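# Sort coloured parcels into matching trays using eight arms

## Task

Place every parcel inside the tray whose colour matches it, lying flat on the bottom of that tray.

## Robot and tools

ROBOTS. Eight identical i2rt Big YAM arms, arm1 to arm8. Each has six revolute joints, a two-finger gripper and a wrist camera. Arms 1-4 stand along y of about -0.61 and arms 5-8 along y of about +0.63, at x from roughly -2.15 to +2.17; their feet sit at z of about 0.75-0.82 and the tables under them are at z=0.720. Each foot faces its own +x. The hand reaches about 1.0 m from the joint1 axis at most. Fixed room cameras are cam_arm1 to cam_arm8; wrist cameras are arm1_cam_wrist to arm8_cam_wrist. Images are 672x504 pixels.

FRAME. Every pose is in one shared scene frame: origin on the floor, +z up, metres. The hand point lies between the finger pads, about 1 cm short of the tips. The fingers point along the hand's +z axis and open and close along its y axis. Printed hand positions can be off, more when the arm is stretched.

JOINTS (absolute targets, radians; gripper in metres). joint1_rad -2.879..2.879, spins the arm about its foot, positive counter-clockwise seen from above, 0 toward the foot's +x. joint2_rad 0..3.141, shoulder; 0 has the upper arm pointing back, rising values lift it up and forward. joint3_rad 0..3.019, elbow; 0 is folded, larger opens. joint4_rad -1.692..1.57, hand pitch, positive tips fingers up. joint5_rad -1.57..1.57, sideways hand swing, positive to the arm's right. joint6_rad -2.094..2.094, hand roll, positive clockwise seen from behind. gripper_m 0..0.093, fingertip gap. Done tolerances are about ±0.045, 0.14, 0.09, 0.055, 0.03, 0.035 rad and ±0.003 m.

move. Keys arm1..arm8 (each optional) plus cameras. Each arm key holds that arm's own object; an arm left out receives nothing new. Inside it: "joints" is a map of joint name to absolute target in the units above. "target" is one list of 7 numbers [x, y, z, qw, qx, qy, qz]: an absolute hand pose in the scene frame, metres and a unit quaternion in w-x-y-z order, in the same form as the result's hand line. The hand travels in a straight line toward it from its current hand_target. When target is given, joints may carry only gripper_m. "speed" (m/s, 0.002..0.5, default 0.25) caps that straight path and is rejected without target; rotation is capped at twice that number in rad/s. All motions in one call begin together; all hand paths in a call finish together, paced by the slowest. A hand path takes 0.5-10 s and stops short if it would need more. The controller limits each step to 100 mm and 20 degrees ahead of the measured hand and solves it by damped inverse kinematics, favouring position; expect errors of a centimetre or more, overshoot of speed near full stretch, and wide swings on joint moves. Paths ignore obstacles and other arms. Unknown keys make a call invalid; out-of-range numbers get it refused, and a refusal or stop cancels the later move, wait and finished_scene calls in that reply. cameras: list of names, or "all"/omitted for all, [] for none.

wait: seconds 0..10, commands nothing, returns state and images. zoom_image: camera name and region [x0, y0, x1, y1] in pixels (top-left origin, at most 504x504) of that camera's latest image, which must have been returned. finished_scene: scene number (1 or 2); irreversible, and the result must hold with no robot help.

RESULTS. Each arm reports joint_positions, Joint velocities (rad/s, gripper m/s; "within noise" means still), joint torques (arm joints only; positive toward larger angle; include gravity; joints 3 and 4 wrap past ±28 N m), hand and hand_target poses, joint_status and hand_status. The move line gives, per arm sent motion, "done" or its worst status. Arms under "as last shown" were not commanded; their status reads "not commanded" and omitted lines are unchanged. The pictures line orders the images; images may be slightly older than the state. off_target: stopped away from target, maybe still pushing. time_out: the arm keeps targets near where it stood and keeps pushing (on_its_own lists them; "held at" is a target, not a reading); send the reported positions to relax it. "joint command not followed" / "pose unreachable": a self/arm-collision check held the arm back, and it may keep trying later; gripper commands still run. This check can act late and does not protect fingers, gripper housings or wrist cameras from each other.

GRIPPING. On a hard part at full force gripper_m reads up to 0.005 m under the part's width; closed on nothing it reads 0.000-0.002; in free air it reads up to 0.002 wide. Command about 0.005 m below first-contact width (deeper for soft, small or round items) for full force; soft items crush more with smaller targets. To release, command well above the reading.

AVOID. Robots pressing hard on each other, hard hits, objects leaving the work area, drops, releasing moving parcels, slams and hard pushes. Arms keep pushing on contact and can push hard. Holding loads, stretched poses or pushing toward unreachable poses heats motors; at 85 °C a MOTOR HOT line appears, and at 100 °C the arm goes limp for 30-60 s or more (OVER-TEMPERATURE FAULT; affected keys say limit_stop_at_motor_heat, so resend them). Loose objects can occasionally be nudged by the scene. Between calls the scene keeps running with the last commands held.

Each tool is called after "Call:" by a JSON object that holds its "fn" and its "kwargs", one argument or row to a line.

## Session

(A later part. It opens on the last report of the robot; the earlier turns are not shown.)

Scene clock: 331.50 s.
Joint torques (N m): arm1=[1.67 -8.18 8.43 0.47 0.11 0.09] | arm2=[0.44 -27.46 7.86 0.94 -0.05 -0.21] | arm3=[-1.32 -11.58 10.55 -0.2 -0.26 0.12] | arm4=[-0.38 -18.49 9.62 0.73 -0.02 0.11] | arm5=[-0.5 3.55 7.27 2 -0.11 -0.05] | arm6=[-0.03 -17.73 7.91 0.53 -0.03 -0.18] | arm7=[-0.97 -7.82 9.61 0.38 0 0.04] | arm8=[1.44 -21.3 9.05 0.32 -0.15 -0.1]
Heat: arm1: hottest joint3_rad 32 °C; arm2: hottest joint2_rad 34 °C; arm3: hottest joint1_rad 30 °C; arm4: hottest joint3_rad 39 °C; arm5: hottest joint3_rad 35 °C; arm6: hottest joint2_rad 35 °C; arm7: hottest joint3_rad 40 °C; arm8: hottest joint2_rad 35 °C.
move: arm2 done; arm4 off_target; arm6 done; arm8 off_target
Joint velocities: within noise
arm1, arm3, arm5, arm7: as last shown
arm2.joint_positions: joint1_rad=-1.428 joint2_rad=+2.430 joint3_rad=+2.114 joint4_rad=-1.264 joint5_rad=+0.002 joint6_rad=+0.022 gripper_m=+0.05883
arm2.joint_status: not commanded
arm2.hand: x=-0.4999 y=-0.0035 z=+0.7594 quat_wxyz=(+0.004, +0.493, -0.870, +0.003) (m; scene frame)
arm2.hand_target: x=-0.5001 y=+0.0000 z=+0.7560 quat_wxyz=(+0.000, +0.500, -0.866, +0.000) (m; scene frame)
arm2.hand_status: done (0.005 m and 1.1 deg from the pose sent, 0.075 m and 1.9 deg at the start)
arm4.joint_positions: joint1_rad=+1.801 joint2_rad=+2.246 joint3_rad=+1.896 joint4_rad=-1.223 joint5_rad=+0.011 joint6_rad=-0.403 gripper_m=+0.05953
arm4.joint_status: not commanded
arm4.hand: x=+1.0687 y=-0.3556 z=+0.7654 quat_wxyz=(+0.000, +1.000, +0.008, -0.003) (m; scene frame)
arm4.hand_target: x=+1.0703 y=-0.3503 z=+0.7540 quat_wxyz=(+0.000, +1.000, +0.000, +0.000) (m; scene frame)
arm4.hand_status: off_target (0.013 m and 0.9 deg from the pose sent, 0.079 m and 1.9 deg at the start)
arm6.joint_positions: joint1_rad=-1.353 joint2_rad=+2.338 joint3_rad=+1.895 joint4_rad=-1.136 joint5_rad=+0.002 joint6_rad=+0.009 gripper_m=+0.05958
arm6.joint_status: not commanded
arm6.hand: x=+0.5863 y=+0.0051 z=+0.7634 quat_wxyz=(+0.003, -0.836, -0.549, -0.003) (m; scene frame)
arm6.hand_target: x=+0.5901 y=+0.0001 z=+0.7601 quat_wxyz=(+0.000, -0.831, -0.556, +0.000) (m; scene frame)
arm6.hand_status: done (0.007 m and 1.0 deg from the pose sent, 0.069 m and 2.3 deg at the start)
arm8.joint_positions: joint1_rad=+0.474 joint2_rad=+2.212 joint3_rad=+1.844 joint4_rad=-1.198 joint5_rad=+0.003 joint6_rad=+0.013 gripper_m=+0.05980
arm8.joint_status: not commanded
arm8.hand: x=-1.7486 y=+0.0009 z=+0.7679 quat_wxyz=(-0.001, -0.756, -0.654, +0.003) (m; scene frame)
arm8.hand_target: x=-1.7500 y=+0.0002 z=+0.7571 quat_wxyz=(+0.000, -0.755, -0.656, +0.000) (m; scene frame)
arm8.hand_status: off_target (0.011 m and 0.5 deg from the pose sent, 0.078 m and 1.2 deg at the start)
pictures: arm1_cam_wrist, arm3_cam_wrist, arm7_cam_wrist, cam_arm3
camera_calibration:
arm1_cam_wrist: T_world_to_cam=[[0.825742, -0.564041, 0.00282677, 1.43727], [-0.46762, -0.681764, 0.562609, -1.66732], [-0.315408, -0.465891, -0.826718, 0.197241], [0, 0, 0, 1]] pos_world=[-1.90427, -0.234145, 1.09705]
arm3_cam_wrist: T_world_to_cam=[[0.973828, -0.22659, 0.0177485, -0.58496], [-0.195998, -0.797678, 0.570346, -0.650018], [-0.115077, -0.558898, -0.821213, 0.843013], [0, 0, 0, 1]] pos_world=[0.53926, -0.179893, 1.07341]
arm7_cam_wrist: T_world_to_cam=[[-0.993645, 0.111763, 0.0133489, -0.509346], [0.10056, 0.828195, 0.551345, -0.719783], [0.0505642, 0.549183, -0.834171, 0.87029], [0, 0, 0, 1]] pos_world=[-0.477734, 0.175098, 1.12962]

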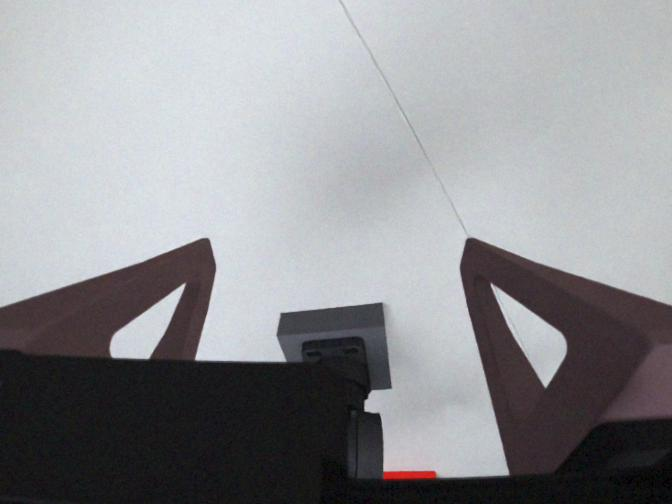

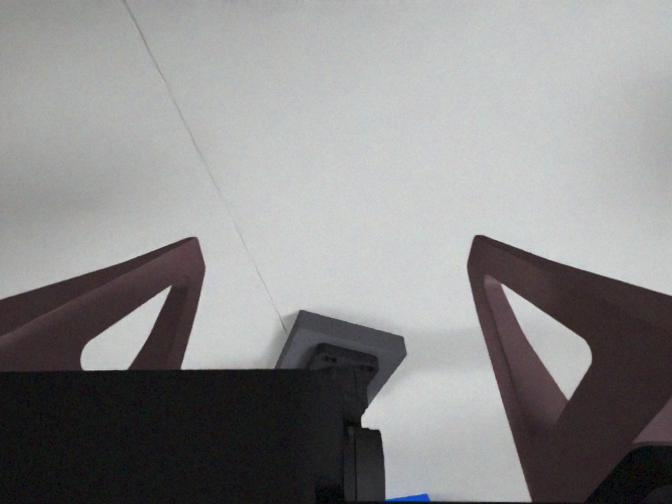

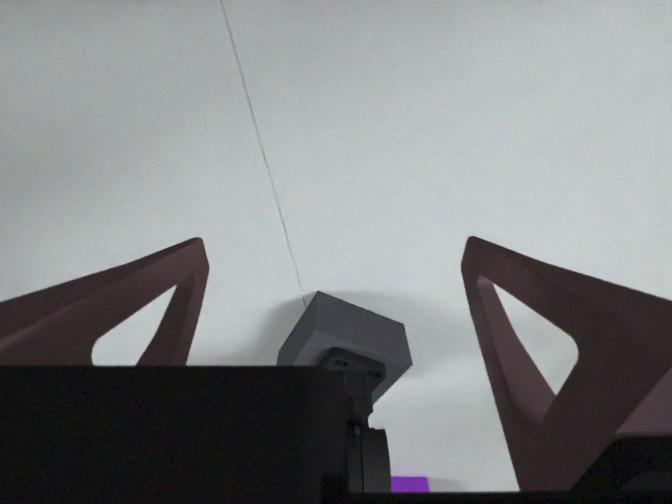

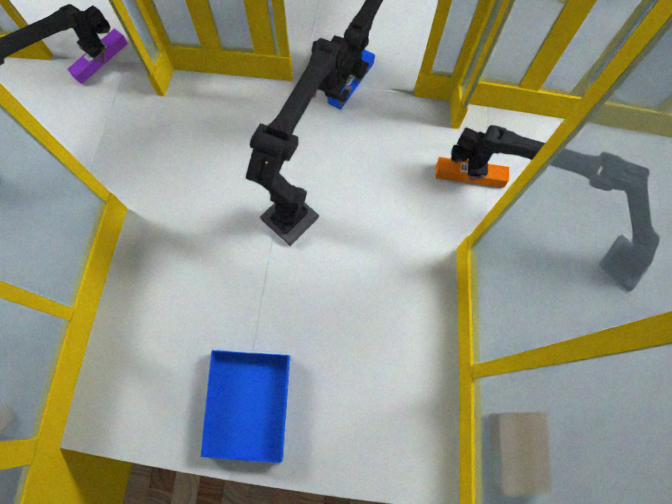

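Call:
{"fn": "move", "kwargs": {
  "arm8": {"target":[-1.75,0.0,0.740,0,0.7547,0.6561,0],"speed":0.05},
  "arm4": {"target":[1.07,-0.35,0.743,0,1,0,0],"speed":0.05},
  "arm6": {"target":[0.59,0.0,0.755,0,0.8315,0.5556,0],"speed":0.05},
  "arm2": {"target":[-0.5,0.0,0.747,0,0.5,-0.866,0],"speed":0.05},
  "cameras": []
}}

Call:
{"fn": "move", "kwargs": {
  "arm8": {"joints":{"gripper_m":0.09}},
  "arm4": {"joints":{"gripper_m":0.09}},
  "arm6": {"joints":{"gripper_m":0.09}},
  "arm2": {"joints":{"gripper_m":0.09}},
  "cameras": []
}}

Call:
{"fn": "move", "kwargs": {
  "arm8": {"target":[-1.75,0.005,0.88,0,0.7547,0.6561,0],"speed":0.25},
  "arm4": {"target":[1.07,-0.35,0.88,0,1,0,0],"speed":0.25},
  "arm6": {"target":[0.59,0.0,0.88,0,0.8315,0.5556,0],"speed":0.25},
  "arm2": {"target":[-0.5,0.0,0.88,0,0.5,-0.866,0],"speed":0.25},
  "cameras": []
}}

Call:
{"fn": "move", "kwargs": {
  "arm8": {"joints":{"joint2_rad":1.3,"joint3_rad":1.2,"joint4_rad":-1.45}},
  "arm4": {"joints":{"joint2_rad":1.3,"joint3_rad":1.2,"joint4_rad":-1.45}},
  "arm6": {"joints":{"joint2_rad":1.3,"joint3_rad":1.2,"joint4_rad":-1.45}},
  "arm2": {"joints":{"joint2_rad":1.3,"joint3_rad":1.2,"joint4_rad":-1.45}},
  "cameras": ["arm8_cam_wrist","arm4_cam_wrist","arm6_cam_wrist","arm2_cam_wrist","cam_arm3"]
}}

Scene clock: 352.30 s.
Joint torques (N m): arm1=[1.67 -8.06 8.59 0.42 0.13 0.08] | arm2=[0.44 -26.34 7.46 1.01 -0.05 -0.2] | arm3=[-1.44 -11.75 10.52 -0.2 -0.25 0.12] | arm4=[-0.38 -18.02 9.18 0.83 -0.02 0.11] | arm5=[-0.67 3.08 7.41 1.84 -0.12 -0.05] | arm6=[-0.03 -17.2 7.69 0.59 -0.03 -0.18] | arm7=[-0.67 -7.82 9.62 0.4 0 0.04] | arm8=[1.79 -20.6 8.75 0.31 -0.16 -0.11]
Heat: arm1: hottest joint3_rad 32 °C; arm2: hottest joint2_rad 35 °C; arm3: hottest joint1_rad 30 °C; arm4: hottest joint3_rad 40 °C; arm5: hottest joint3_rad 35 °C; arm6: hottest joint2_rad 37 °C; arm7: hottest joint3_rad 40 °C; arm8: hottest joint2_rad 36 °C.
move: arm2 off_target; arm4 off_target; arm6 done; arm8 off_target
Joint velocities: within noise
arm1, arm3, arm5, arm7: as last shown
arm2.joint_positions: joint1_rad=-1.428 joint2_rad=+2.431 joint3_rad=+2.114 joint4_rad=-1.248 joint5_rad=+0.002 joint6_rad=+0.022 gripper_m=+0.05883
arm2.joint_status: not commanded
arm2.hand: x=-0.4980 y=-0.0002 z=+0.7591 quat_wxyz=(-0.003, +0.493, -0.870, -0.001) (m; scene frame)
arm2.hand_target: x=-0.5001 y=-0.0002 z=+0.7471 quat_wxyz=(+0.000, +0.500, -0.866, +0.000) (m; scene frame)
arm2.hand_status: off_target (0.012 m and 1.0 deg from the pose sent, 0.013 m and 1.1 deg at the start)
arm4.joint_positions: joint1_rad=+1.801 joint2_rad=+2.250 joint3_rad=+1.891 joint4_rad=-1.201 joint5_rad=+0.011 joint6_rad=-0.403 gripper_m=+0.05953
arm4.joint_status: not commanded
arm4.hand: x=+1.0660 y=-0.3546 z=+0.7609 quat_wxyz=(-0.002, +1.000, +0.007, -0.009) (m; scene frame)
arm4.hand_target: x=+1.0703 y=-0.3503 z=+0.7433 quat_wxyz=(+0.000, +1.000, +0.000, +0.000) (m; scene frame)
arm4.hand_status: off_target (0.019 m and 1.3 deg from the pose sent, 0.023 m and 0.9 deg at the start)
arm6.joint_positions: joint1_rad=-1.353 joint2_rad=+2.339 joint3_rad=+1.895 joint4_rad=-1.128 joint5_rad=+0.002 joint6_rad=+0.009 gripper_m=+0.05958
arm6.joint_status: not commanded
arm6.hand: x=+0.5857 y=+0.0036 z=+0.7629 quat_wxyz=(+0.001, -0.836, -0.549, +0.000) (m; scene frame)
arm6.hand_target: x=+0.5901 y=+0.0001 z=+0.7552 quat_wxyz=(+0.000, -0.831, -0.556, +0.000) (m; scene frame)
arm6.hand_status: done (0.010 m and 0.9 deg from the pose sent, 0.011 m and 1.0 deg at the start)
arm8.joint_positions: joint1_rad=+0.474 joint2_rad=+2.225 joint3_rad=+1.833 joint4_rad=-1.166 joint5_rad=+0.003 joint6_rad=+0.013 gripper_m=+0.05980
arm8.joint_status: not commanded
arm8.hand: x=-1.7488 y=-0.0011 z=+0.7558 quat_wxyz=(-0.004, -0.756, -0.654, +0.006) (m; scene frame)
arm8.hand_target: x=-1.7499 y=+0.0004 z=+0.7401 quat_wxyz=(+0.000, -0.755, -0.656, +0.000) (m; scene frame)
arm8.hand_status: off_target (0.016 m and 0.8 deg from the pose sent, 0.028 m and 0.5 deg at the start)
pictures: none
No camera images: "cameras" was empty.

Scene clock: 352.93 s.
Joint torques (N m): arm1=[1.79 -7.77 8.46 0.5 0.11 0.08] | arm2=[0.38 -26.4 7.46 0.99 -0.05 -0.21] | arm3=[-1.32 -11.63 10.51 -0.2 -0.26 0.12] | arm4=[-0.38 -18.08 9.18 0.76 -0.03 0.11] | arm5=[-0.97 3.66 7.28 1.88 -0.11 -0.09] | arm6=[-0.03 -17.2 7.72 0.57 -0.03 -0.18] | arm7=[-0.73 -7.77 9.61 0.35 -0.01 0.04] | arm8=[1.79 -20.72 8.73 0.27 -0.14 -0.11]
Heat: arm1: hottest joint3_rad 32 °C; arm2: hottest joint2_rad 35 °C; arm3: hottest joint1_rad 30 °C; arm4: hottest joint3_rad 40 °C; arm5: hottest joint3_rad 35 °C; arm6: hottest joint2_rad 37 °C; arm7: hottest joint3_rad 40 °C; arm8: hottest joint2_rad 37 °C.
move: arm2 done; arm4 done; arm6 done; arm8 done
Joint velocities: within noise
arm1, arm3, arm5, arm7: as last shown
arm2.joint_positions: joint1_rad=-1.428 joint2_rad=+2.431 joint3_rad=+2.114 joint4_rad=-1.248 joint5_rad=+0.002 joint6_rad=+0.022 gripper_m=+0.08984
arm2.joint_status: all done
arm2.hand: x=-0.4980 y=-0.0002 z=+0.7591 quat_wxyz=(-0.003, +0.493, -0.870, -0.001) (m; scene frame)
arm2.hand_target: x=-0.5001 y=-0.0002 z=+0.7471 quat_wxyz=(+0.000, +0.500, -0.866, +0.000) (m; scene frame)
arm2.hand_status: not commanded
arm4.joint_positions: joint1_rad=+1.801 joint2_rad=+2.250 joint3_rad=+1.891 joint4_rad=-1.201 joint5_rad=+0.011 joint6_rad=-0.403 gripper_m=+0.08982
arm4.joint_status: all done
arm4.hand: x=+1.0660 y=-0.3546 z=+0.7609 quat_wxyz=(-0.002, +1.000, +0.007, -0.009) (m; scene frame)
arm4.hand_target: x=+1.0703 y=-0.3504 z=+0.7433 quat_wxyz=(+0.000, +1.000, +0.000, +0.000) (m; scene frame)
arm4.hand_status: not commanded
arm6.joint_positions: joint1_rad=-1.353 joint2_rad=+2.339 joint3_rad=+1.895 joint4_rad=-1.128 joint5_rad=+0.002 joint6_rad=+0.009 gripper_m=+0.08980
arm6.joint_status: all done
arm6.hand: x=+0.5857 y=+0.0037 z=+0.7627 quat_wxyz=(+0.001, -0.836, -0.549, +0.000) (m; scene frame)
arm6.hand_target: x=+0.5901 y=+0.0002 z=+0.7550 quat_wxyz=(+0.000, -0.831, -0.556, +0.000) (m; scene frame)
arm6.hand_status: not commanded
arm8.joint_positions: joint1_rad=+0.474 joint2_rad=+2.225 joint3_rad=+1.833 joint4_rad=-1.166 joint5_rad=+0.003 joint6_rad=+0.013 gripper_m=+0.08984
arm8.joint_status: all done
arm8.hand: x=-1.7488 y=-0.0011 z=+0.7558 quat_wxyz=(-0.004, -0.756, -0.654, +0.006) (m; scene frame)
arm8.hand_target: x=-1.7499 y=+0.0004 z=+0.7401 quat_wxyz=(+0.000, -0.755, -0.656, +0.000) (m; scene frame)
arm8.hand_status: not commanded
pictures: none
No camera images: "cameras" was empty.

Scene clock: 354.40 s.
Joint torques (N m): arm1=[1.85 -7.94 8.49 0.47 0.1 0.07] | arm2=[0.44 -25.93 11.84 0.14 -0.05 -0.2] | arm3=[-1.38 -11.69 10.54 -0.2 -0.26 0.11] | arm4=[-0.15 -18.08 14.54 -0.28 -0.03 0.11] | arm5=[-1.03 3.37 7.38 1.87 -0.1 -0.03] | arm6=[-0.03 -18.73 12.07 -0.25 -0.03 -0.18] | arm7=[-0.91 -7.65 9.59 0.34 0 0.03] | arm8=[1.32 -21.07 13.41 -0.54 -0.15 -0.1]
Heat: arm1: hottest joint3_rad 33 °C; arm2: hottest joint2_rad 36 °C; arm3: hottest joint1_rad 30 °C; arm4: hottest joint3_rad 41 °C; arm5: hottest joint3_rad 35 °C; arm6: hottest joint2_rad 37 °C; arm7: hottest joint3_rad 40 °C; arm8: hottest joint2_rad 37 °C.
move: arm2 off_target; arm4 off_target; arm6 off_target; arm8 off_target
Joint velocities: within noise
arm1, arm3, arm5, arm7: as last shown
arm2.joint_positions: joint1_rad=-1.428 joint2_rad=+2.329 joint3_rad=+2.227 joint4_rad=-1.491 joint5_rad=+0.002 joint6_rad=+0.022 gripper_m=+0.08993
arm2.joint_status: not commanded
arm2.hand: x=-0.5036 y=-0.0101 z=+0.8722 quat_wxyz=(+0.009, +0.493, -0.870, +0.006) (m; scene frame)
arm2.hand_target: x=-0.5003 y=-0.0005 z=+0.8800 quat_wxyz=(-0.001, +0.500, -0.866, +0.000) (m; scene frame)
arm2.hand_status: off_target (0.013 m and 1.6 deg from the pose sent, 0.121 m and 1.0 deg at the start)
arm4.joint_positions: joint1_rad=+1.801 joint2_rad=+2.157 joint3_rad=+2.023 joint4_rad=-1.470 joint5_rad=+0.011 joint6_rad=-0.402 gripper_m=+0.08990
arm4.joint_status: not commanded
arm4.hand: x=+1.0807 y=-0.3590 z=+0.8699 quat_wxyz=(+0.006, +1.000, +0.007, +0.012) (m; scene frame)
arm4.hand_target: x=+1.0707 y=-0.3504 z=+0.8800 quat_wxyz=(+0.000, +1.000, +0.000, -0.001) (m; scene frame)
arm4.hand_status: off_target (0.017 m and 1.7 deg from the pose sent, 0.119 m and 1.3 deg at the start)
arm6.joint_positions: joint1_rad=-1.353 joint2_rad=+2.234 joint3_rad=+1.959 joint4_rad=-1.346 joint5_rad=+0.002 joint6_rad=+0.009 gripper_m=+0.08987
arm6.joint_status: not commanded
arm6.hand: x=+0.5915 y=+0.0173 z=+0.8550 quat_wxyz=(+0.015, -0.836, -0.549, -0.020) (m; scene frame)
arm6.hand_target: x=+0.5905 y=+0.0012 z=+0.8801 quat_wxyz=(+0.000, -0.832, -0.556, +0.000) (m; scene frame)
arm6.hand_status: off_target (0.030 m and 3.0 deg from the pose sent, 0.117 m and 0.9 deg at the start)
arm8.joint_positions: joint1_rad=+0.474 joint2_rad=+2.109 joint3_rad=+1.944 joint4_rad=-1.429 joint5_rad=+0.003 joint6_rad=+0.013 gripper_m=+0.08992
arm8.joint_status: not commanded
arm8.hand: x=-1.7466 y=+0.0159 z=+0.8704 quat_wxyz=(+0.008, -0.756, -0.654, -0.008) (m; scene frame)
arm8.hand_target: x=-1.7500 y=+0.0055 z=+0.8800 quat_wxyz=(+0.000, -0.755, -0.656, +0.000) (m; scene frame)
arm8.hand_status: off_target (0.015 m and 1.3 deg from the pose sent, 0.124 m and 0.8 deg at the start; pose on its path clipped on 2 of 44 steps)
pictures: none
No camera images: "cameras" was empty.

Scene clock: 356.07 s.
Joint torques (N m): arm1=[1.67 -7.82 8.5 0.42 0.12 0.07] | arm2=[0.44 -11.81 8.08 0.77 -0.05 -0.2] | arm3=[-1.38 -11.58 10.54 -0.2 -0.26 0.13] | arm4=[-0.32 -8.29 9.91 0.51 -0.03 0.11] | arm5=[-0.73 2.84 7.49 1.87 -0.11 -0.07] | arm6=[-0.03 -8.64 8.55 0.01 -0.03 -0.17] | arm7=[-0.97 -7.77 9.62 0.32 0 0.03] | arm8=[1.67 -9.23 9.31 -0.31 -0.15 -0.12]
Heat: arm1: hottest joint3_rad 33 °C; arm2: hottest joint2_rad 36 °C; arm3: hottest joint1_rad 30 °C; arm4: hottest joint3_rad 41 °C; arm5: hottest joint3_rad 35 °C; arm6: hottest joint2_rad 37 °C; arm7: hottest joint3_rad 40 °C; arm8: hottest joint2_rad 37 °C.
move: arm2 done; arm4 done; arm6 done; arm8 done
Joint velocities: within noise
arm1, arm3, arm5, arm7: as last shown
arm2.joint_positions: joint1_rad=-1.428 joint2_rad=+1.309 joint3_rad=+1.201 joint4_rad=-1.457 joint5_rad=+0.002 joint6_rad=+0.022 gripper_m=+0.08993
arm2.joint_status: all done
arm2.hand: x=-0.6697 y=-0.3015 z=+1.0247 quat_wxyz=(-0.004, +0.493, -0.870, -0.001) (m; scene frame)
arm2.hand_target: x=-0.6704 y=-0.3006 z=+1.0274 quat_wxyz=(-0.009, +0.500, -0.866, -0.005) (m; scene frame)
arm2.hand_status: not commanded
arm4.joint_positions: joint1_rad=+1.801 joint2_rad=+1.306 joint3_rad=+1.205 joint4_rad=-1.456 joint5_rad=+0.011 joint6_rad=-0.402 gripper_m=+0.08990
arm4.joint_status: all done
arm4.hand: x=+1.3473 y=-0.4663 z=+0.9856 quat_wxyz=(-0.003, +1.000, +0.007, -0.010) (m; scene frame)
arm4.hand_target: x=+1.3487 y=-0.4643 z=+0.9860 quat_wxyz=(-0.005, +1.000, +0.000, -0.013) (m; scene frame)
arm4.hand_status: not commanded
arm6.joint_positions: joint1_rad=-1.353 joint2_rad=+1.321 joint3_rad=+1.198 joint4_rad=-1.445 joint5_rad=+0.002 joint6_rad=+0.009 gripper_m=+0.08987
arm6.joint_status: all done
arm6.hand: x=+0.7043 y=+0.2843 z=+1.0387 quat_wxyz=(+0.000, -0.836, -0.549, +0.002) (m; scene frame)
arm6.hand_target: x=+0.7082 y=+0.2855 z=+1.0470 quat_wxyz=(-0.006, -0.831, -0.555, +0.009) (m; scene frame)
arm6.hand_status: not commanded
arm8.joint_positions: joint1_rad=+0.474 joint2_rad=+1.299 joint3_rad=+1.203 joint4_rad=-1.445 joint5_rad=+0.003 joint6_rad=+0.013 gripper_m=+0.08992
arm8.joint_status: all done
arm8.hand: x=-1.7109 y=+0.2857 z=+0.9893 quat_wxyz=(-0.010, -0.756, -0.654, +0.013) (m; scene frame)
arm8.hand_target: x=-1.7116 y=+0.2879 z=+0.9874 quat_wxyz=(-0.007, -0.755, -0.656, +0.008) (m; scene frame)
arm8.hand_status: not commanded
pictures: arm2_cam_wrist, arm4_cam_wrist, arm6_cam_wrist, arm8_cam_wrist, cam_arm3
camera_calibration:
arm2_cam_wrist: T_world_to_cam=[[0.854551, -0.519193, 0.0134663, 0.400756], [-0.430561, -0.693692, 0.577415, -1.08472], [-0.290449, -0.499228, -0.81634, 0.612049], [0, 0, 0, 1]] pos_world=[-0.631738, -0.238843, 1.12058]
arm4_cam_wrist: T_world_to_cam=[[-0.0270574, 0.999469, 0.0181394, 0.482057], [0.825137, 0.0120873, 0.564803, -1.658], [0.564284, 0.0302496, -0.825026, 0.191884], [0, 0, 0, 1]] pos_world=[1.27284, -0.467565, 1.08601]
arm6_cam_wrist: T_world_to_cam=[[-0.92018, 0.391402, 0.00850477, 0.526554], [0.325335, 0.752413, 0.57274, -1.0321], [0.217773, 0.529791, -0.819693, 0.671778], [0, 0, 0, 1]] pos_world=[0.674007, 0.214567, 1.1373]
arm8_cam_wrist: T_world_to_cam=[[-0.988785, 0.149102, -0.00848915, -1.72492], [0.11822, 0.816184, 0.565568, -0.58615], [0.0912562, 0.558222, -0.824658, 0.932991], [0, 0, 0, 1]] pos_world=[-1.72142, 0.214781, 1.08626]

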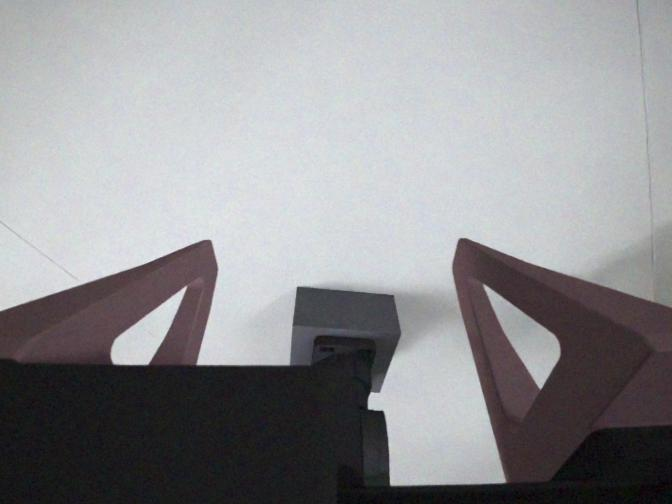

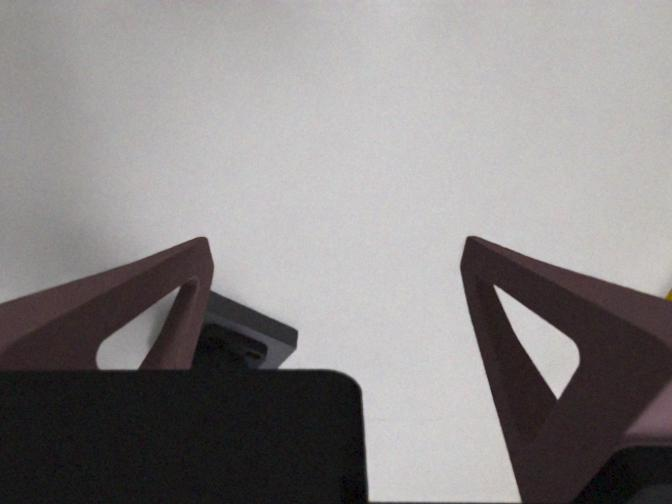

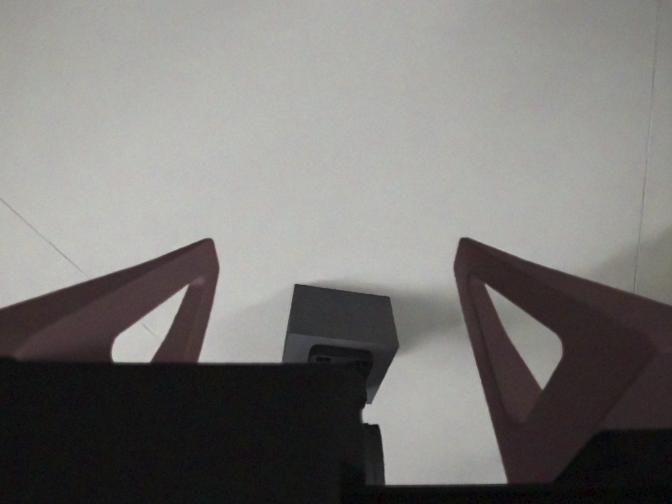

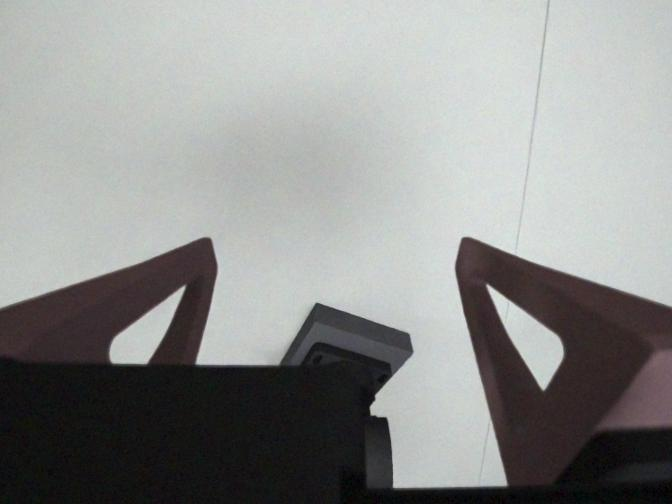

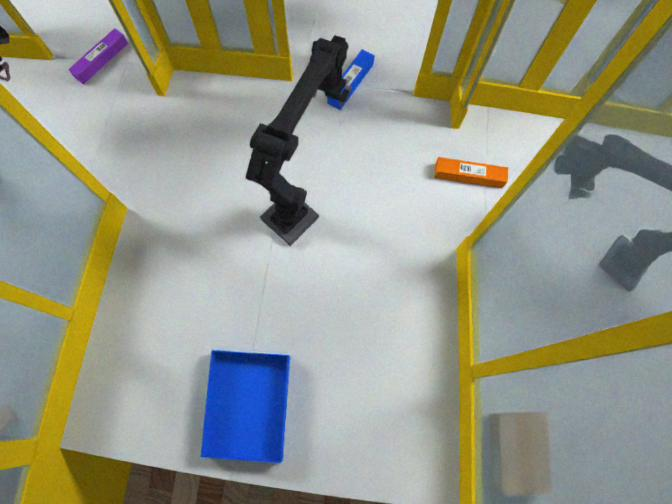

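Call:
{"fn": "move", "kwargs": {
  "arm1": {"target":[-1.745,0.006,0.845,0,-0.656,0.7547,0],"speed":0.25},
  "arm7": {"target":[-0.499,-0.007,0.845,0,0.8616,0.5075,0],"speed":0.25},
  "arm3": {"target":[0.588,0.011,0.845,0,-0.549,0.836,0],"speed":0.25},
  "cameras": ["arm1_cam_wrist","arm7_cam_wrist","arm3_cam_wrist"]
}}

Scene clock: 368.80 s.
Joint torques (N m): arm1=[1.26 -21.01 12.42 -0.16 -0.08 -0.07] | arm2=[0.44 -11.81 8.06 0.77 -0.05 -0.2] | arm3=[-0.91 -21.83 13.64 -0.31 -0.24 0.13] | arm4=[-0.38 -8.23 9.89 0.51 -0.03 0.11] | arm5=[-0.91 3.08 7.45 1.68 -0.09 -0.06] | arm6=[-0.03 -8.64 8.54 -0.01 -0.03 -0.18] | arm7=[-0.32 -15.62 14.15 -0.28 -0.02 0.21] | arm8=[1.55 -9.11 9.33 -0.34 -0.16 -0.12]
Heat: arm1: hottest joint3_rad 33 °C; arm2: hottest joint2_rad 36 °C; arm3: hottest joint3_rad 31 °C; arm4: hottest joint3_rad 42 °C; arm5: hottest joint3_rad 35 °C; arm6: hottest joint2_rad 35 °C; arm7: hottest joint3_rad 40 °C; arm8: hottest joint2_rad 36 °C.
move: arm1 done; arm3 off_target; arm7 off_target
Joint velocities: within noise
arm1.joint_positions: joint1_rad=+1.403 joint2_rad=+2.386 joint3_rad=+2.355 joint4_rad=-1.546 joint5_rad=-0.005 joint6_rad=-0.440 gripper_m=+0.09398
arm1.joint_status: not commanded
arm1.hand: x=-1.7479 y=-0.0037 z=+0.8443 quat_wxyz=(+0.005, +0.652, -0.759, +0.003) (m; scene frame)
arm1.hand_target: x=-1.7453 y=+0.0054 z=+0.8449 quat_wxyz=(-0.001, +0.656, -0.755, +0.000) (m; scene frame)
arm1.hand_status: done (0.010 m and 1.0 deg from the pose sent, 0.393 m and 25.4 deg at the start)
arm2, arm4, arm6, arm8: as last shown
arm3.joint_positions: joint1_rad=-1.199 joint2_rad=+2.089 joint3_rad=+1.808 joint4_rad=-1.331 joint5_rad=-0.001 joint6_rad=+0.151 gripper_m=+0.09396
arm3.joint_status: not commanded
arm3.hand: x=+0.5830 y=-0.0049 z=+0.8300 quat_wxyz=(+0.012, +0.557, -0.830, +0.013) (m; scene frame)
arm3.hand_target: x=+0.5879 y=+0.0101 z=+0.8453 quat_wxyz=(+0.000, +0.549, -0.836, -0.001) (m; scene frame)
arm3.hand_status: off_target (0.022 m and 2.3 deg from the pose sent, 0.302 m and 10.7 deg at the start)
arm5.joint_positions: joint1_rad=-0.422 joint2_rad=+0.625 joint3_rad=+1.427 joint4_rad=-1.371 joint5_rad=+0.120 joint6_rad=-0.097 gripper_m=+0.09396
arm5.joint_status: not commanded
arm5.hand: x=+2.0004 y=+0.7998 z=+1.3402 quat_wxyz=(-0.234, +0.830, -0.279, -0.422) (m; scene frame)
arm5.hand_target: x=+2.0022 y=+0.7982 z=+1.3527 quat_wxyz=(-0.238, +0.823, -0.277, -0.434) (m; scene frame)
arm5.hand_status: not commanded
arm6.hand_target: x=+0.7082 y=+0.2855 z=+1.0470 quat_wxyz=(-0.006, -0.831, -0.556, +0.009) (m; scene frame)
arm7.joint_positions: joint1_rad=-1.050 joint2_rad=+2.067 joint3_rad=+1.668 joint4_rad=-1.201 joint5_rad=-0.001 joint6_rad=+0.377 gripper_m=+0.09396
arm7.joint_status: not commanded
arm7.hand: x=-0.4960 y=+0.0126 z=+0.8344 quat_wxyz=(+0.013, -0.859, -0.512, -0.010) (m; scene frame)
arm7.hand_target: x=-0.4990 y=-0.0060 z=+0.8454 quat_wxyz=(+0.000, -0.862, -0.508, +0.000) (m; scene frame)
arm7.hand_status: off_target (0.022 m and 1.9 deg from the pose sent, 0.317 m and 21.8 deg at the start)
arm8.joint_positions: joint1_rad=+0.474 joint2_rad=+1.299 joint3_rad=+1.203 joint4_rad=-1.445 joint5_rad=+0.003 joint6_rad=+0.012 gripper_m=+0.08992
arm8.hand: x=-1.7109 y=+0.2857 z=+0.9893 quat_wxyz=(-0.009, -0.756, -0.654, +0.013) (m; scene frame)
pictures: arm1_cam_wrist, arm3_cam_wrist, arm7_cam_wrist
camera_calibration:
arm1_cam_wrist: T_world_to_cam=[[0.986016, -0.166513, -0.00682823, 1.72967], [-0.131193, -0.800827, 0.584349, -0.72095], [-0.10277, -0.575281, -0.811474, 0.629973], [0, 0, 0, 1]] pos_world=[-1.73532, 0.0730673, 0.944304]
arm3_cam_wrist: T_world_to_cam=[[0.923237, -0.383811, 0.0179548, -0.556147], [-0.314553, -0.728153, 0.608974, -0.319771], [-0.220657, -0.567875, -0.792987, 0.908088], [0, 0, 0, 1]] pos_world=[0.613247, 0.0693832, 0.92482]
arm7_cam_wrist: T_world_to_cam=[[-0.886522, 0.46203, 0.0246109, -0.469202], [0.384404, 0.705886, 0.594943, -0.308322], [0.257509, 0.536891, -0.803391, 0.912651], [0, 0, 0, 1]] pos_world=[-0.532454, -0.0555681, 0.928197]

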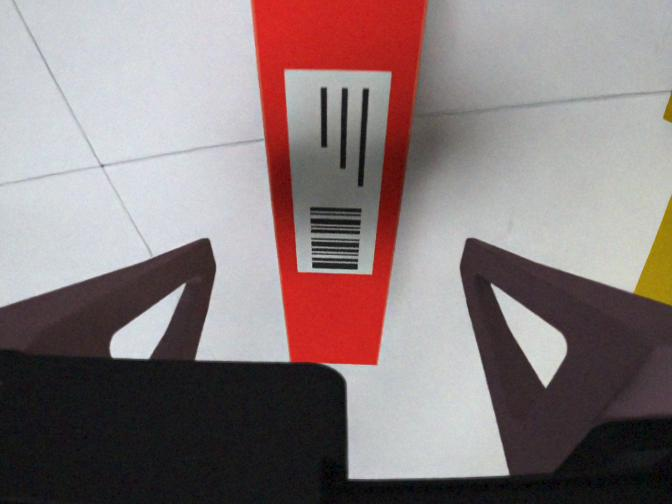

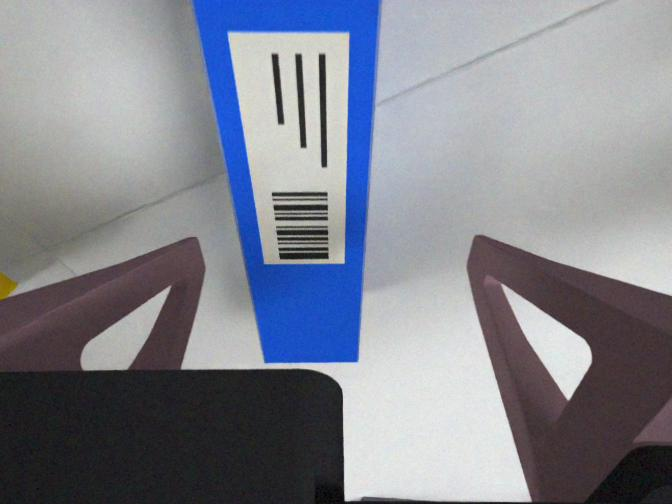

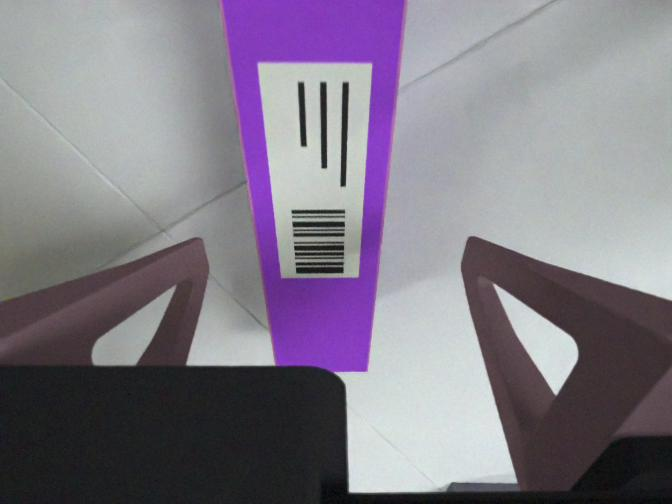

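Call:
{"fn": "move", "kwargs": {
  "arm1": {"target":[-1.745,0.004,0.75,0,-0.656,0.7547,0],"speed":0.15},
  "arm7": {"target":[-0.493,-0.008,0.75,0,0.8616,0.5075,0],"speed":0.15},
  "arm3": {"target":[0.574,0.013,0.75,0,-0.549,0.836,0],"speed":0.15},
  "cameras": ["arm1_cam_wrist","arm7_cam_wrist","arm3_cam_wrist"]
}}

Call:
{"fn": "move", "kwargs": {
  "arm1": {"joints":{"gripper_m":0.05}},
  "arm7": {"joints":{"gripper_m":0.05}},
  "cameras": []
}}

Scene clock: 382.33 s.
Joint torques (N m): arm1=[1.44 -22.42 8.36 0.85 -0.05 -0.06] | arm2=[0.38 -11.81 8.08 0.77 -0.05 -0.2] | arm3=[0.26 -23.06 8.58 0.54 -0.24 0.14] | arm4=[-0.32 -8.29 9.88 0.51 -0.03 0.11] | arm5=[-1.08 3.31 7.47 1.83 -0.07 -0.06] | arm6=[-0.03 -8.59 8.53 0.01 -0.03 -0.18] | arm7=[0.38 -16.56 8.14 0.61 0.01 0.19] | arm8=[1.14 -8.82 9.28 -0.31 -0.15 -0.11]
Heat: arm1: hottest joint3_rad 37 °C; arm2: hottest joint3_rad 36 °C; arm3: hottest joint2_rad 32 °C; arm4: hottest joint3_rad 42 °C; arm5: hottest joint3_rad 35 °C; arm6: hottest joint2_rad 34 °C; arm7: hottest joint3_rad 40 °C; arm8: hottest joint2_rad 35 °C.
move: arm1 off_target; arm3 off_target; arm7 off_target
Joint velocities: within noise
arm1.joint_positions: joint1_rad=+1.403 joint2_rad=+2.439 joint3_rad=+2.240 joint4_rad=-1.360 joint5_rad=-0.005 joint6_rad=-0.441 gripper_m=+0.09398
arm1.joint_status: not commanded
arm1.hand: x=-1.7435 y=+0.0017 z=+0.7631 quat_wxyz=(-0.003, +0.652, -0.758, +0.001) (m; scene frame)
arm1.hand_target: x=-1.7451 y=+0.0036 z=+0.7500 quat_wxyz=(+0.000, +0.656, -0.755, +0.000) (m; scene frame)
arm1.hand_status: off_target (0.013 m and 0.7 deg from the pose sent, 0.095 m and 1.0 deg at the start)
arm2, arm4, arm5, arm6, arm8: as last shown
arm3.joint_positions: joint1_rad=-1.193 joint2_rad=+2.184 joint3_rad=+1.740 joint4_rad=-1.155 joint5_rad=-0.001 joint6_rad=+0.173 gripper_m=+0.09396
arm3.joint_status: not commanded
arm3.hand: x=+0.5819 y=+0.0045 z=+0.7474 quat_wxyz=(+0.007, +0.550, -0.835, +0.008) (m; scene frame)
arm3.hand_target: x=+0.5739 y=+0.0128 z=+0.7501 quat_wxyz=(+0.000, +0.549, -0.836, +0.000) (m; scene frame)
arm3.hand_status: off_target (0.012 m and 1.2 deg from the pose sent, 0.082 m and 2.3 deg at the start)
arm7.joint_positions: joint1_rad=-1.050 joint2_rad=+2.187 joint3_rad=+1.660 joint4_rad=-1.035 joint5_rad=-0.001 joint6_rad=+0.387 gripper_m=+0.09396
arm7.joint_status: not commanded
arm7.hand: x=-0.4986 y=-0.0091 z=+0.7597 quat_wxyz=(-0.003, -0.862, -0.507, +0.002) (m; scene frame)
arm7.hand_target: x=-0.4931 y=-0.0078 z=+0.7501 quat_wxyz=(+0.000, -0.862, -0.507, +0.000) (m; scene frame)
arm7.hand_status: off_target (0.011 m and 0.4 deg from the pose sent, 0.087 m and 1.9 deg at the start)
pictures: arm1_cam_wrist, arm3_cam_wrist, arm7_cam_wrist
camera_calibration:
arm1_cam_wrist: T_world_to_cam=[[0.986198, -0.16557, 0.000244035, 1.72055], [-0.135993, -0.809184, 0.571601, -0.667257], [-0.0944427, -0.563745, -0.820532, 0.589044], [0, 0, 0, 1]] pos_world=[-1.73192, 0.0770094, 0.864314]
arm3_cam_wrist: T_world_to_cam=[[0.916624, -0.399415, 0.0163905, -0.54497], [-0.32903, -0.730542, 0.59837, -0.246644], [-0.227024, -0.553874, -0.801052, 0.857279], [0, 0, 0, 1]] pos_world=[0.613002, 0.0769711, 0.843242]
arm7_cam_wrist: T_world_to_cam=[[-0.881824, 0.471453, 0.0109207, -0.44689], [0.394205, 0.724231, 0.565767, -0.220346], [0.258823, 0.503212, -0.824493, 0.881263], [0, 0, 0, 1]] pos_world=[-0.535308, -0.0731929, 0.85614]

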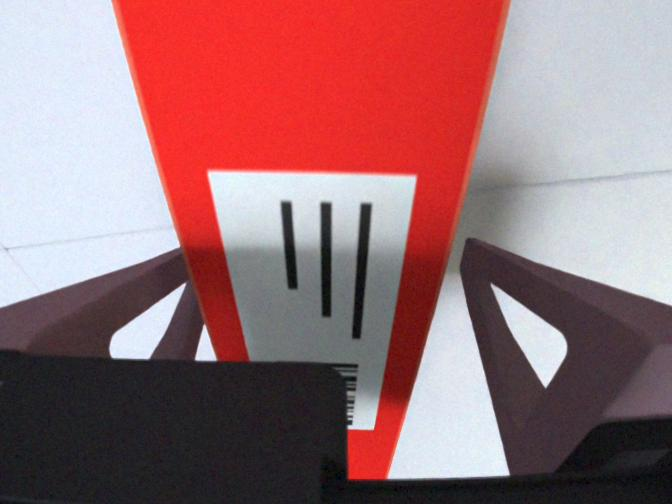

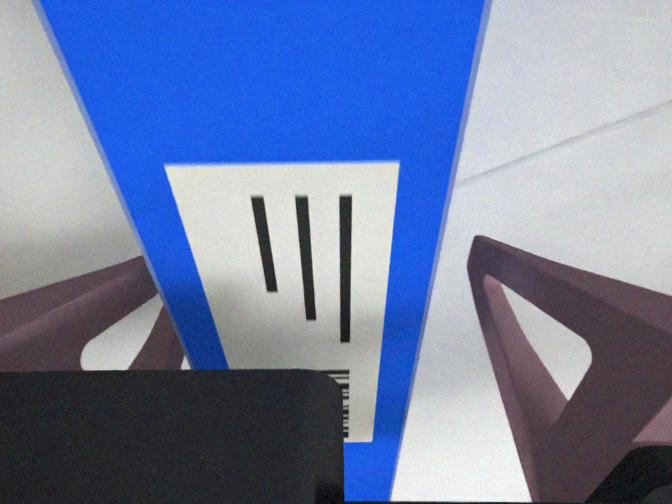

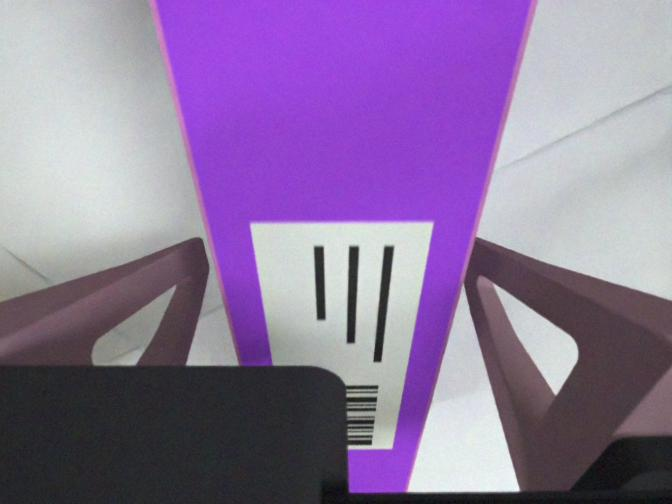

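Scene clock: 382.93 s.
Joint torques (N m): arm1=[1.44 -21.71 8.54 0.75 0 -0.09] | arm2=[0.44 -11.81 8.06 0.79 -0.04 -0.2] | arm3=[0.5 -23.06 8.94 0.55 -0.24 0.14] | arm4=[-0.32 -8.29 9.88 0.51 -0.03 0.11] | arm5=[-1.03 3.43 7.42 1.88 -0.11 -0.05] | arm6=[0.03 -8.64 8.53 0.01 -0.03 -0.17] | arm7=[0.44 -16.67 8.08 0.57 -0.02 0.19] | arm8=[1.67 -8.88 9.32 -0.36 -0.14 -0.09]
Heat: arm1: hottest joint3_rad 37 °C; arm2: hottest joint3_rad 36 °C; arm3: hottest joint2_rad 32 °C; arm4: hottest joint3_rad 42 °C; arm5: hottest joint3_rad 35 °C; arm6: hottest joint2_rad 34 °C; arm7: hottest joint3_rad 40 °C; arm8: hottest joint2_rad 35 °C.
move: arm1 off_target; arm7 off_target
Joint velocities: within noise
arm1.joint_positions: joint1_rad=+1.403 joint2_rad=+2.439 joint3_rad=+2.240 joint4_rad=-1.360 joint5_rad=-0.007 joint6_rad=-0.441 gripper_m=+0.05921
arm1.joint_status: gripper_m off_target (ended at +0.05924, target +0.05000)
arm1.hand: x=-1.7436 y=+0.0018 z=+0.7631 quat_wxyz=(-0.003, +0.652, -0.758, +0.000) (m; scene frame)
arm1.hand_target: x=-1.7451 y=+0.0036 z=+0.7500 quat_wxyz=(+0.000, +0.656, -0.755, +0.000) (m; scene frame)
arm1.hand_status: not commanded
arm2, arm3, arm4, arm5, arm6, arm8: as last shown
arm3.hand_target: x=+0.5740 y=+0.0128 z=+0.7501 quat_wxyz=(+0.000, +0.549, -0.836, +0.000) (m; scene frame)
arm7.joint_positions: joint1_rad=-1.050 joint2_rad=+2.187 joint3_rad=+1.660 joint4_rad=-1.035 joint5_rad=-0.001 joint6_rad=+0.388 gripper_m=+0.05973
arm7.joint_status: gripper_m off_target (ended at +0.05975, target +0.05000)
arm7.hand: x=-0.4986 y=-0.0091 z=+0.7597 quat_wxyz=(-0.003, -0.862, -0.507, +0.002) (m; scene frame)
arm7.hand_target: x=-0.4931 y=-0.0078 z=+0.7501 quat_wxyz=(+0.000, -0.862, -0.507, +0.000) (m; scene frame)
arm7.hand_status: not commanded
pictures: none
No camera images: "cameras" was empty.

Call:
{"fn": "move", "kwargs": {
  "arm3": {"joints":{"gripper_m":0.05}},
  "cameras": ["arm3_cam_wrist"]
}}

Call:
{"fn": "move", "kwargs": {
  "arm1": {"target":[-1.918,-0.257,0.96,0,-0.656,0.7547,0],"speed":0.25},
  "arm7": {"target":[-0.470,0.238,0.96,0,0.8616,0.5075,0],"speed":0.25},
  "arm3": {"target":[0.535,-0.224,0.96,0,-0.549,0.836,0],"speed":0.25},
  "cameras": ["arm1_cam_wrist","arm7_cam_wrist","arm3_cam_wrist"]
}}

Scene clock: 404.80 s.
Joint torques (N m): arm1=[1.32 -21.95 8.44 0.77 -0.04 -0.07] | arm2=[0.38 -11.81 8.06 0.77 -0.05 -0.2] | arm3=[0.5 -23.06 8.95 0.55 -0.22 0.12] | arm4=[-0.32 -8.35 9.89 0.5 -0.03 0.11] | arm5=[-1.14 3.02 7.5 1.77 -0.07 -0.03] | arm6=[-0.03 -8.64 8.53 0.01 -0.03 -0.17] | arm7=[0.44 -16.56 8.1 0.57 -0.01 0.19] | arm8=[1.49 -8.88 9.35 -0.31 -0.16 -0.11]
Heat: arm1: hottest joint3_rad 35 °C; arm2: hottest joint3_rad 36 °C; arm3: hottest joint2_rad 32 °C; arm4: hottest joint3_rad 43 °C; arm5: hottest joint3_rad 35 °C; arm6: hottest joint2_rad 33 °C; arm7: hottest joint3_rad 40 °C; arm8: hottest joint2_rad 34 °C.
move: arm3 off_target
Joint velocities: within noise
arm1, arm2, arm4, arm5, arm6, arm7, arm8: as last shown
arm3.joint_positions: joint1_rad=-1.193 joint2_rad=+2.184 joint3_rad=+1.740 joint4_rad=-1.155 joint5_rad=-0.001 joint6_rad=+0.174 gripper_m=+0.05859
arm3.joint_status: gripper_m off_target (ended at +0.05862, target +0.05000)
arm3.hand: x=+0.5818 y=+0.0045 z=+0.7474 quat_wxyz=(+0.007, +0.550, -0.835, +0.008) (m; scene frame)
arm3.hand_target: x=+0.5740 y=+0.0127 z=+0.7501 quat_wxyz=(+0.000, +0.549, -0.836, +0.000) (m; scene frame)
arm3.hand_status: not commanded
pictures: arm3_cam_wrist
camera_calibration:
arm3_cam_wrist: T_world_to_cam=[[0.916474, -0.399773, 0.016023, -0.544542], [-0.329098, -0.730466, 0.598426, -0.246657], [-0.227531, -0.553715, -0.801018, 0.857541], [0, 0, 0, 1]] pos_world=[0.613001, 0.0769657, 0.843237]

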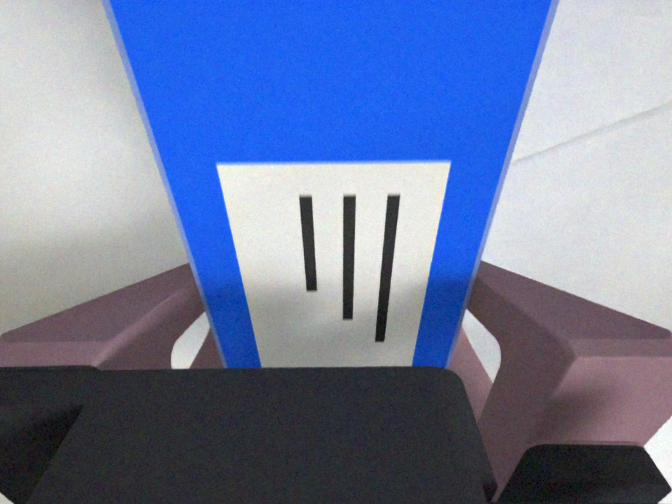

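Scene clock: 407.20 s.
Joint torques (N m): arm1=[1.08 -10.17 7.88 -0.1 -0.02 -0.07] | arm2=[0.44 -11.81 8.06 0.77 -0.05 -0.2] | arm3=[-1.79 -13.63 9.25 -0.27 -0.17 -0.22] | arm4=[-0.38 -8.29 9.89 0.51 -0.03 0.11] | arm5=[-0.97 3.08 7.46 1.77 -0.11 -0.05] | arm6=[-0.03 -8.76 8.54 0.01 -0.03 -0.17] | arm7=[-0.5 -9.47 8.66 -0.27 -0.02 0.08] | arm8=[1.79 -9.11 9.33 -0.28 -0.15 -0.1]
Heat: arm1: hottest joint3_rad 35 °C; arm2: hottest joint3_rad 36 °C; arm3: hottest joint2_rad 33 °C; arm4: hottest joint3_rad 43 °C; arm5: hottest joint3_rad 35 °C; arm6: hottest joint2_rad 33 °C; arm7: hottest joint3_rad 40 °C; arm8: hottest joint2_rad 34 °C.
move: arm1 done; arm3 done; arm7 done
Joint velocities: within noise
arm1.joint_positions: joint1_rad=+1.403 joint2_rad=+1.440 joint3_rad=+1.264 joint4_rad=-1.364 joint5_rad=-0.007 joint6_rad=-0.448 gripper_m=+0.05921
arm1.joint_status: not commanded
arm1.hand: x=-1.9164 y=-0.2522 z=+0.9654 quat_wxyz=(-0.012, +0.654, -0.756, -0.002) (m; scene frame)
arm1.hand_target: x=-1.9180 y=-0.2570 z=+0.9601 quat_wxyz=(+0.000, +0.656, -0.755, +0.000) (m; scene frame)
arm1.hand_status: done (0.007 m and 1.4 deg from the pose sent, 0.369 m and 0.7 deg at the start)
arm2, arm4, arm5, arm6, arm8: as last shown
arm3.joint_positions: joint1_rad=-1.200 joint2_rad=+1.420 joint3_rad=+1.236 joint4_rad=-1.398 joint5_rad=-0.002 joint6_rad=+0.171 gripper_m=+0.05859
arm3.joint_status: not commanded
arm3.hand: x=+0.5303 y=-0.2198 z=+0.9538 quat_wxyz=(+0.001, +0.548, -0.836, +0.002) (m; scene frame)
arm3.hand_target: x=+0.5350 y=-0.2239 z=+0.9599 quat_wxyz=(+0.000, +0.549, -0.836, +0.000) (m; scene frame)
arm3.hand_status: done (0.009 m and 0.3 deg from the pose sent, 0.316 m and 1.2 deg at the start)
arm7.joint_positions: joint1_rad=-1.050 joint2_rad=+1.374 joint3_rad=+1.094 joint4_rad=-1.272 joint5_rad=-0.001 joint6_rad=+0.388 gripper_m=+0.05973
arm7.joint_status: not commanded
arm7.hand: x=-0.4697 y=+0.2311 z=+0.9619 quat_wxyz=(-0.006, -0.862, -0.507, +0.005) (m; scene frame)
arm7.hand_target: x=-0.4700 y=+0.2379 z=+0.9600 quat_wxyz=(+0.000, -0.862, -0.507, +0.000) (m; scene frame)
arm7.hand_status: done (0.007 m and 0.9 deg from the pose sent, 0.319 m and 0.4 deg at the start)
pictures: arm1_cam_wrist, arm3_cam_wrist, arm7_cam_wrist
camera_calibration:
arm1_cam_wrist: T_world_to_cam=[[0.987242, -0.159056, 0.00737064, 1.84573], [-0.13619, -0.819522, 0.556629, -1.00031], [-0.0824946, -0.550531, -0.830729, 0.631651], [0, 0, 0, 1]] pos_world=[-1.9063, -0.178457, 1.06793]
arm3_cam_wrist: T_world_to_cam=[[0.914764, -0.403789, 0.0126768, -0.587139], [-0.334146, -0.738611, 0.585491, -0.537729], [-0.227051, -0.539822, -0.81058, 0.898852], [0, 0, 0, 1]] pos_world=[0.561499, -0.149033, 1.05087]
arm7_cam_wrist: T_world_to_cam=[[-0.881457, 0.472203, 0.00758254, -0.53365], [0.395361, 0.729044, 0.558735, -0.513882], [0.258308, 0.495499, -0.829311, 0.925774], [0, 0, 0, 1]] pos_world=[-0.506357, 0.167914, 1.05893]

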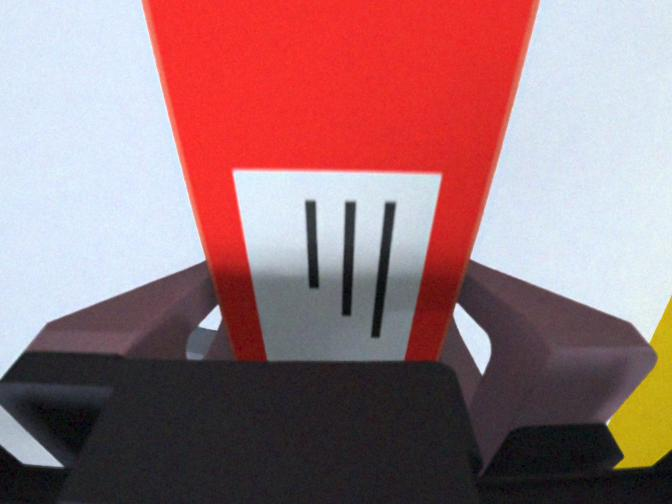

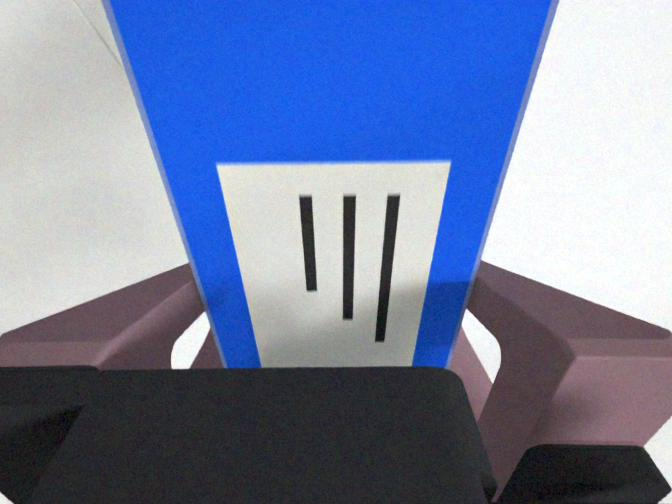

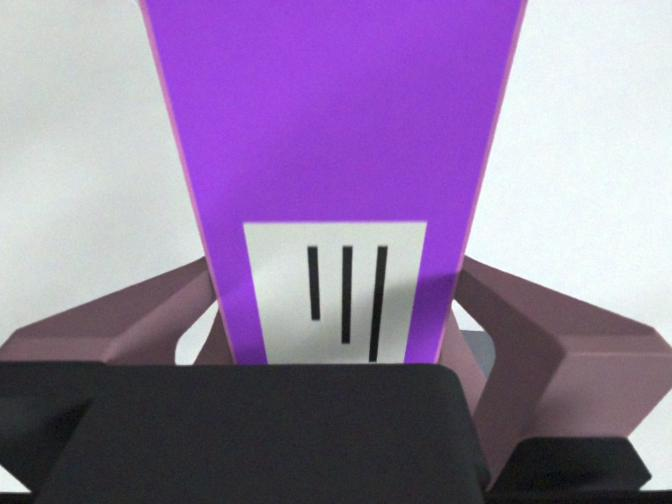

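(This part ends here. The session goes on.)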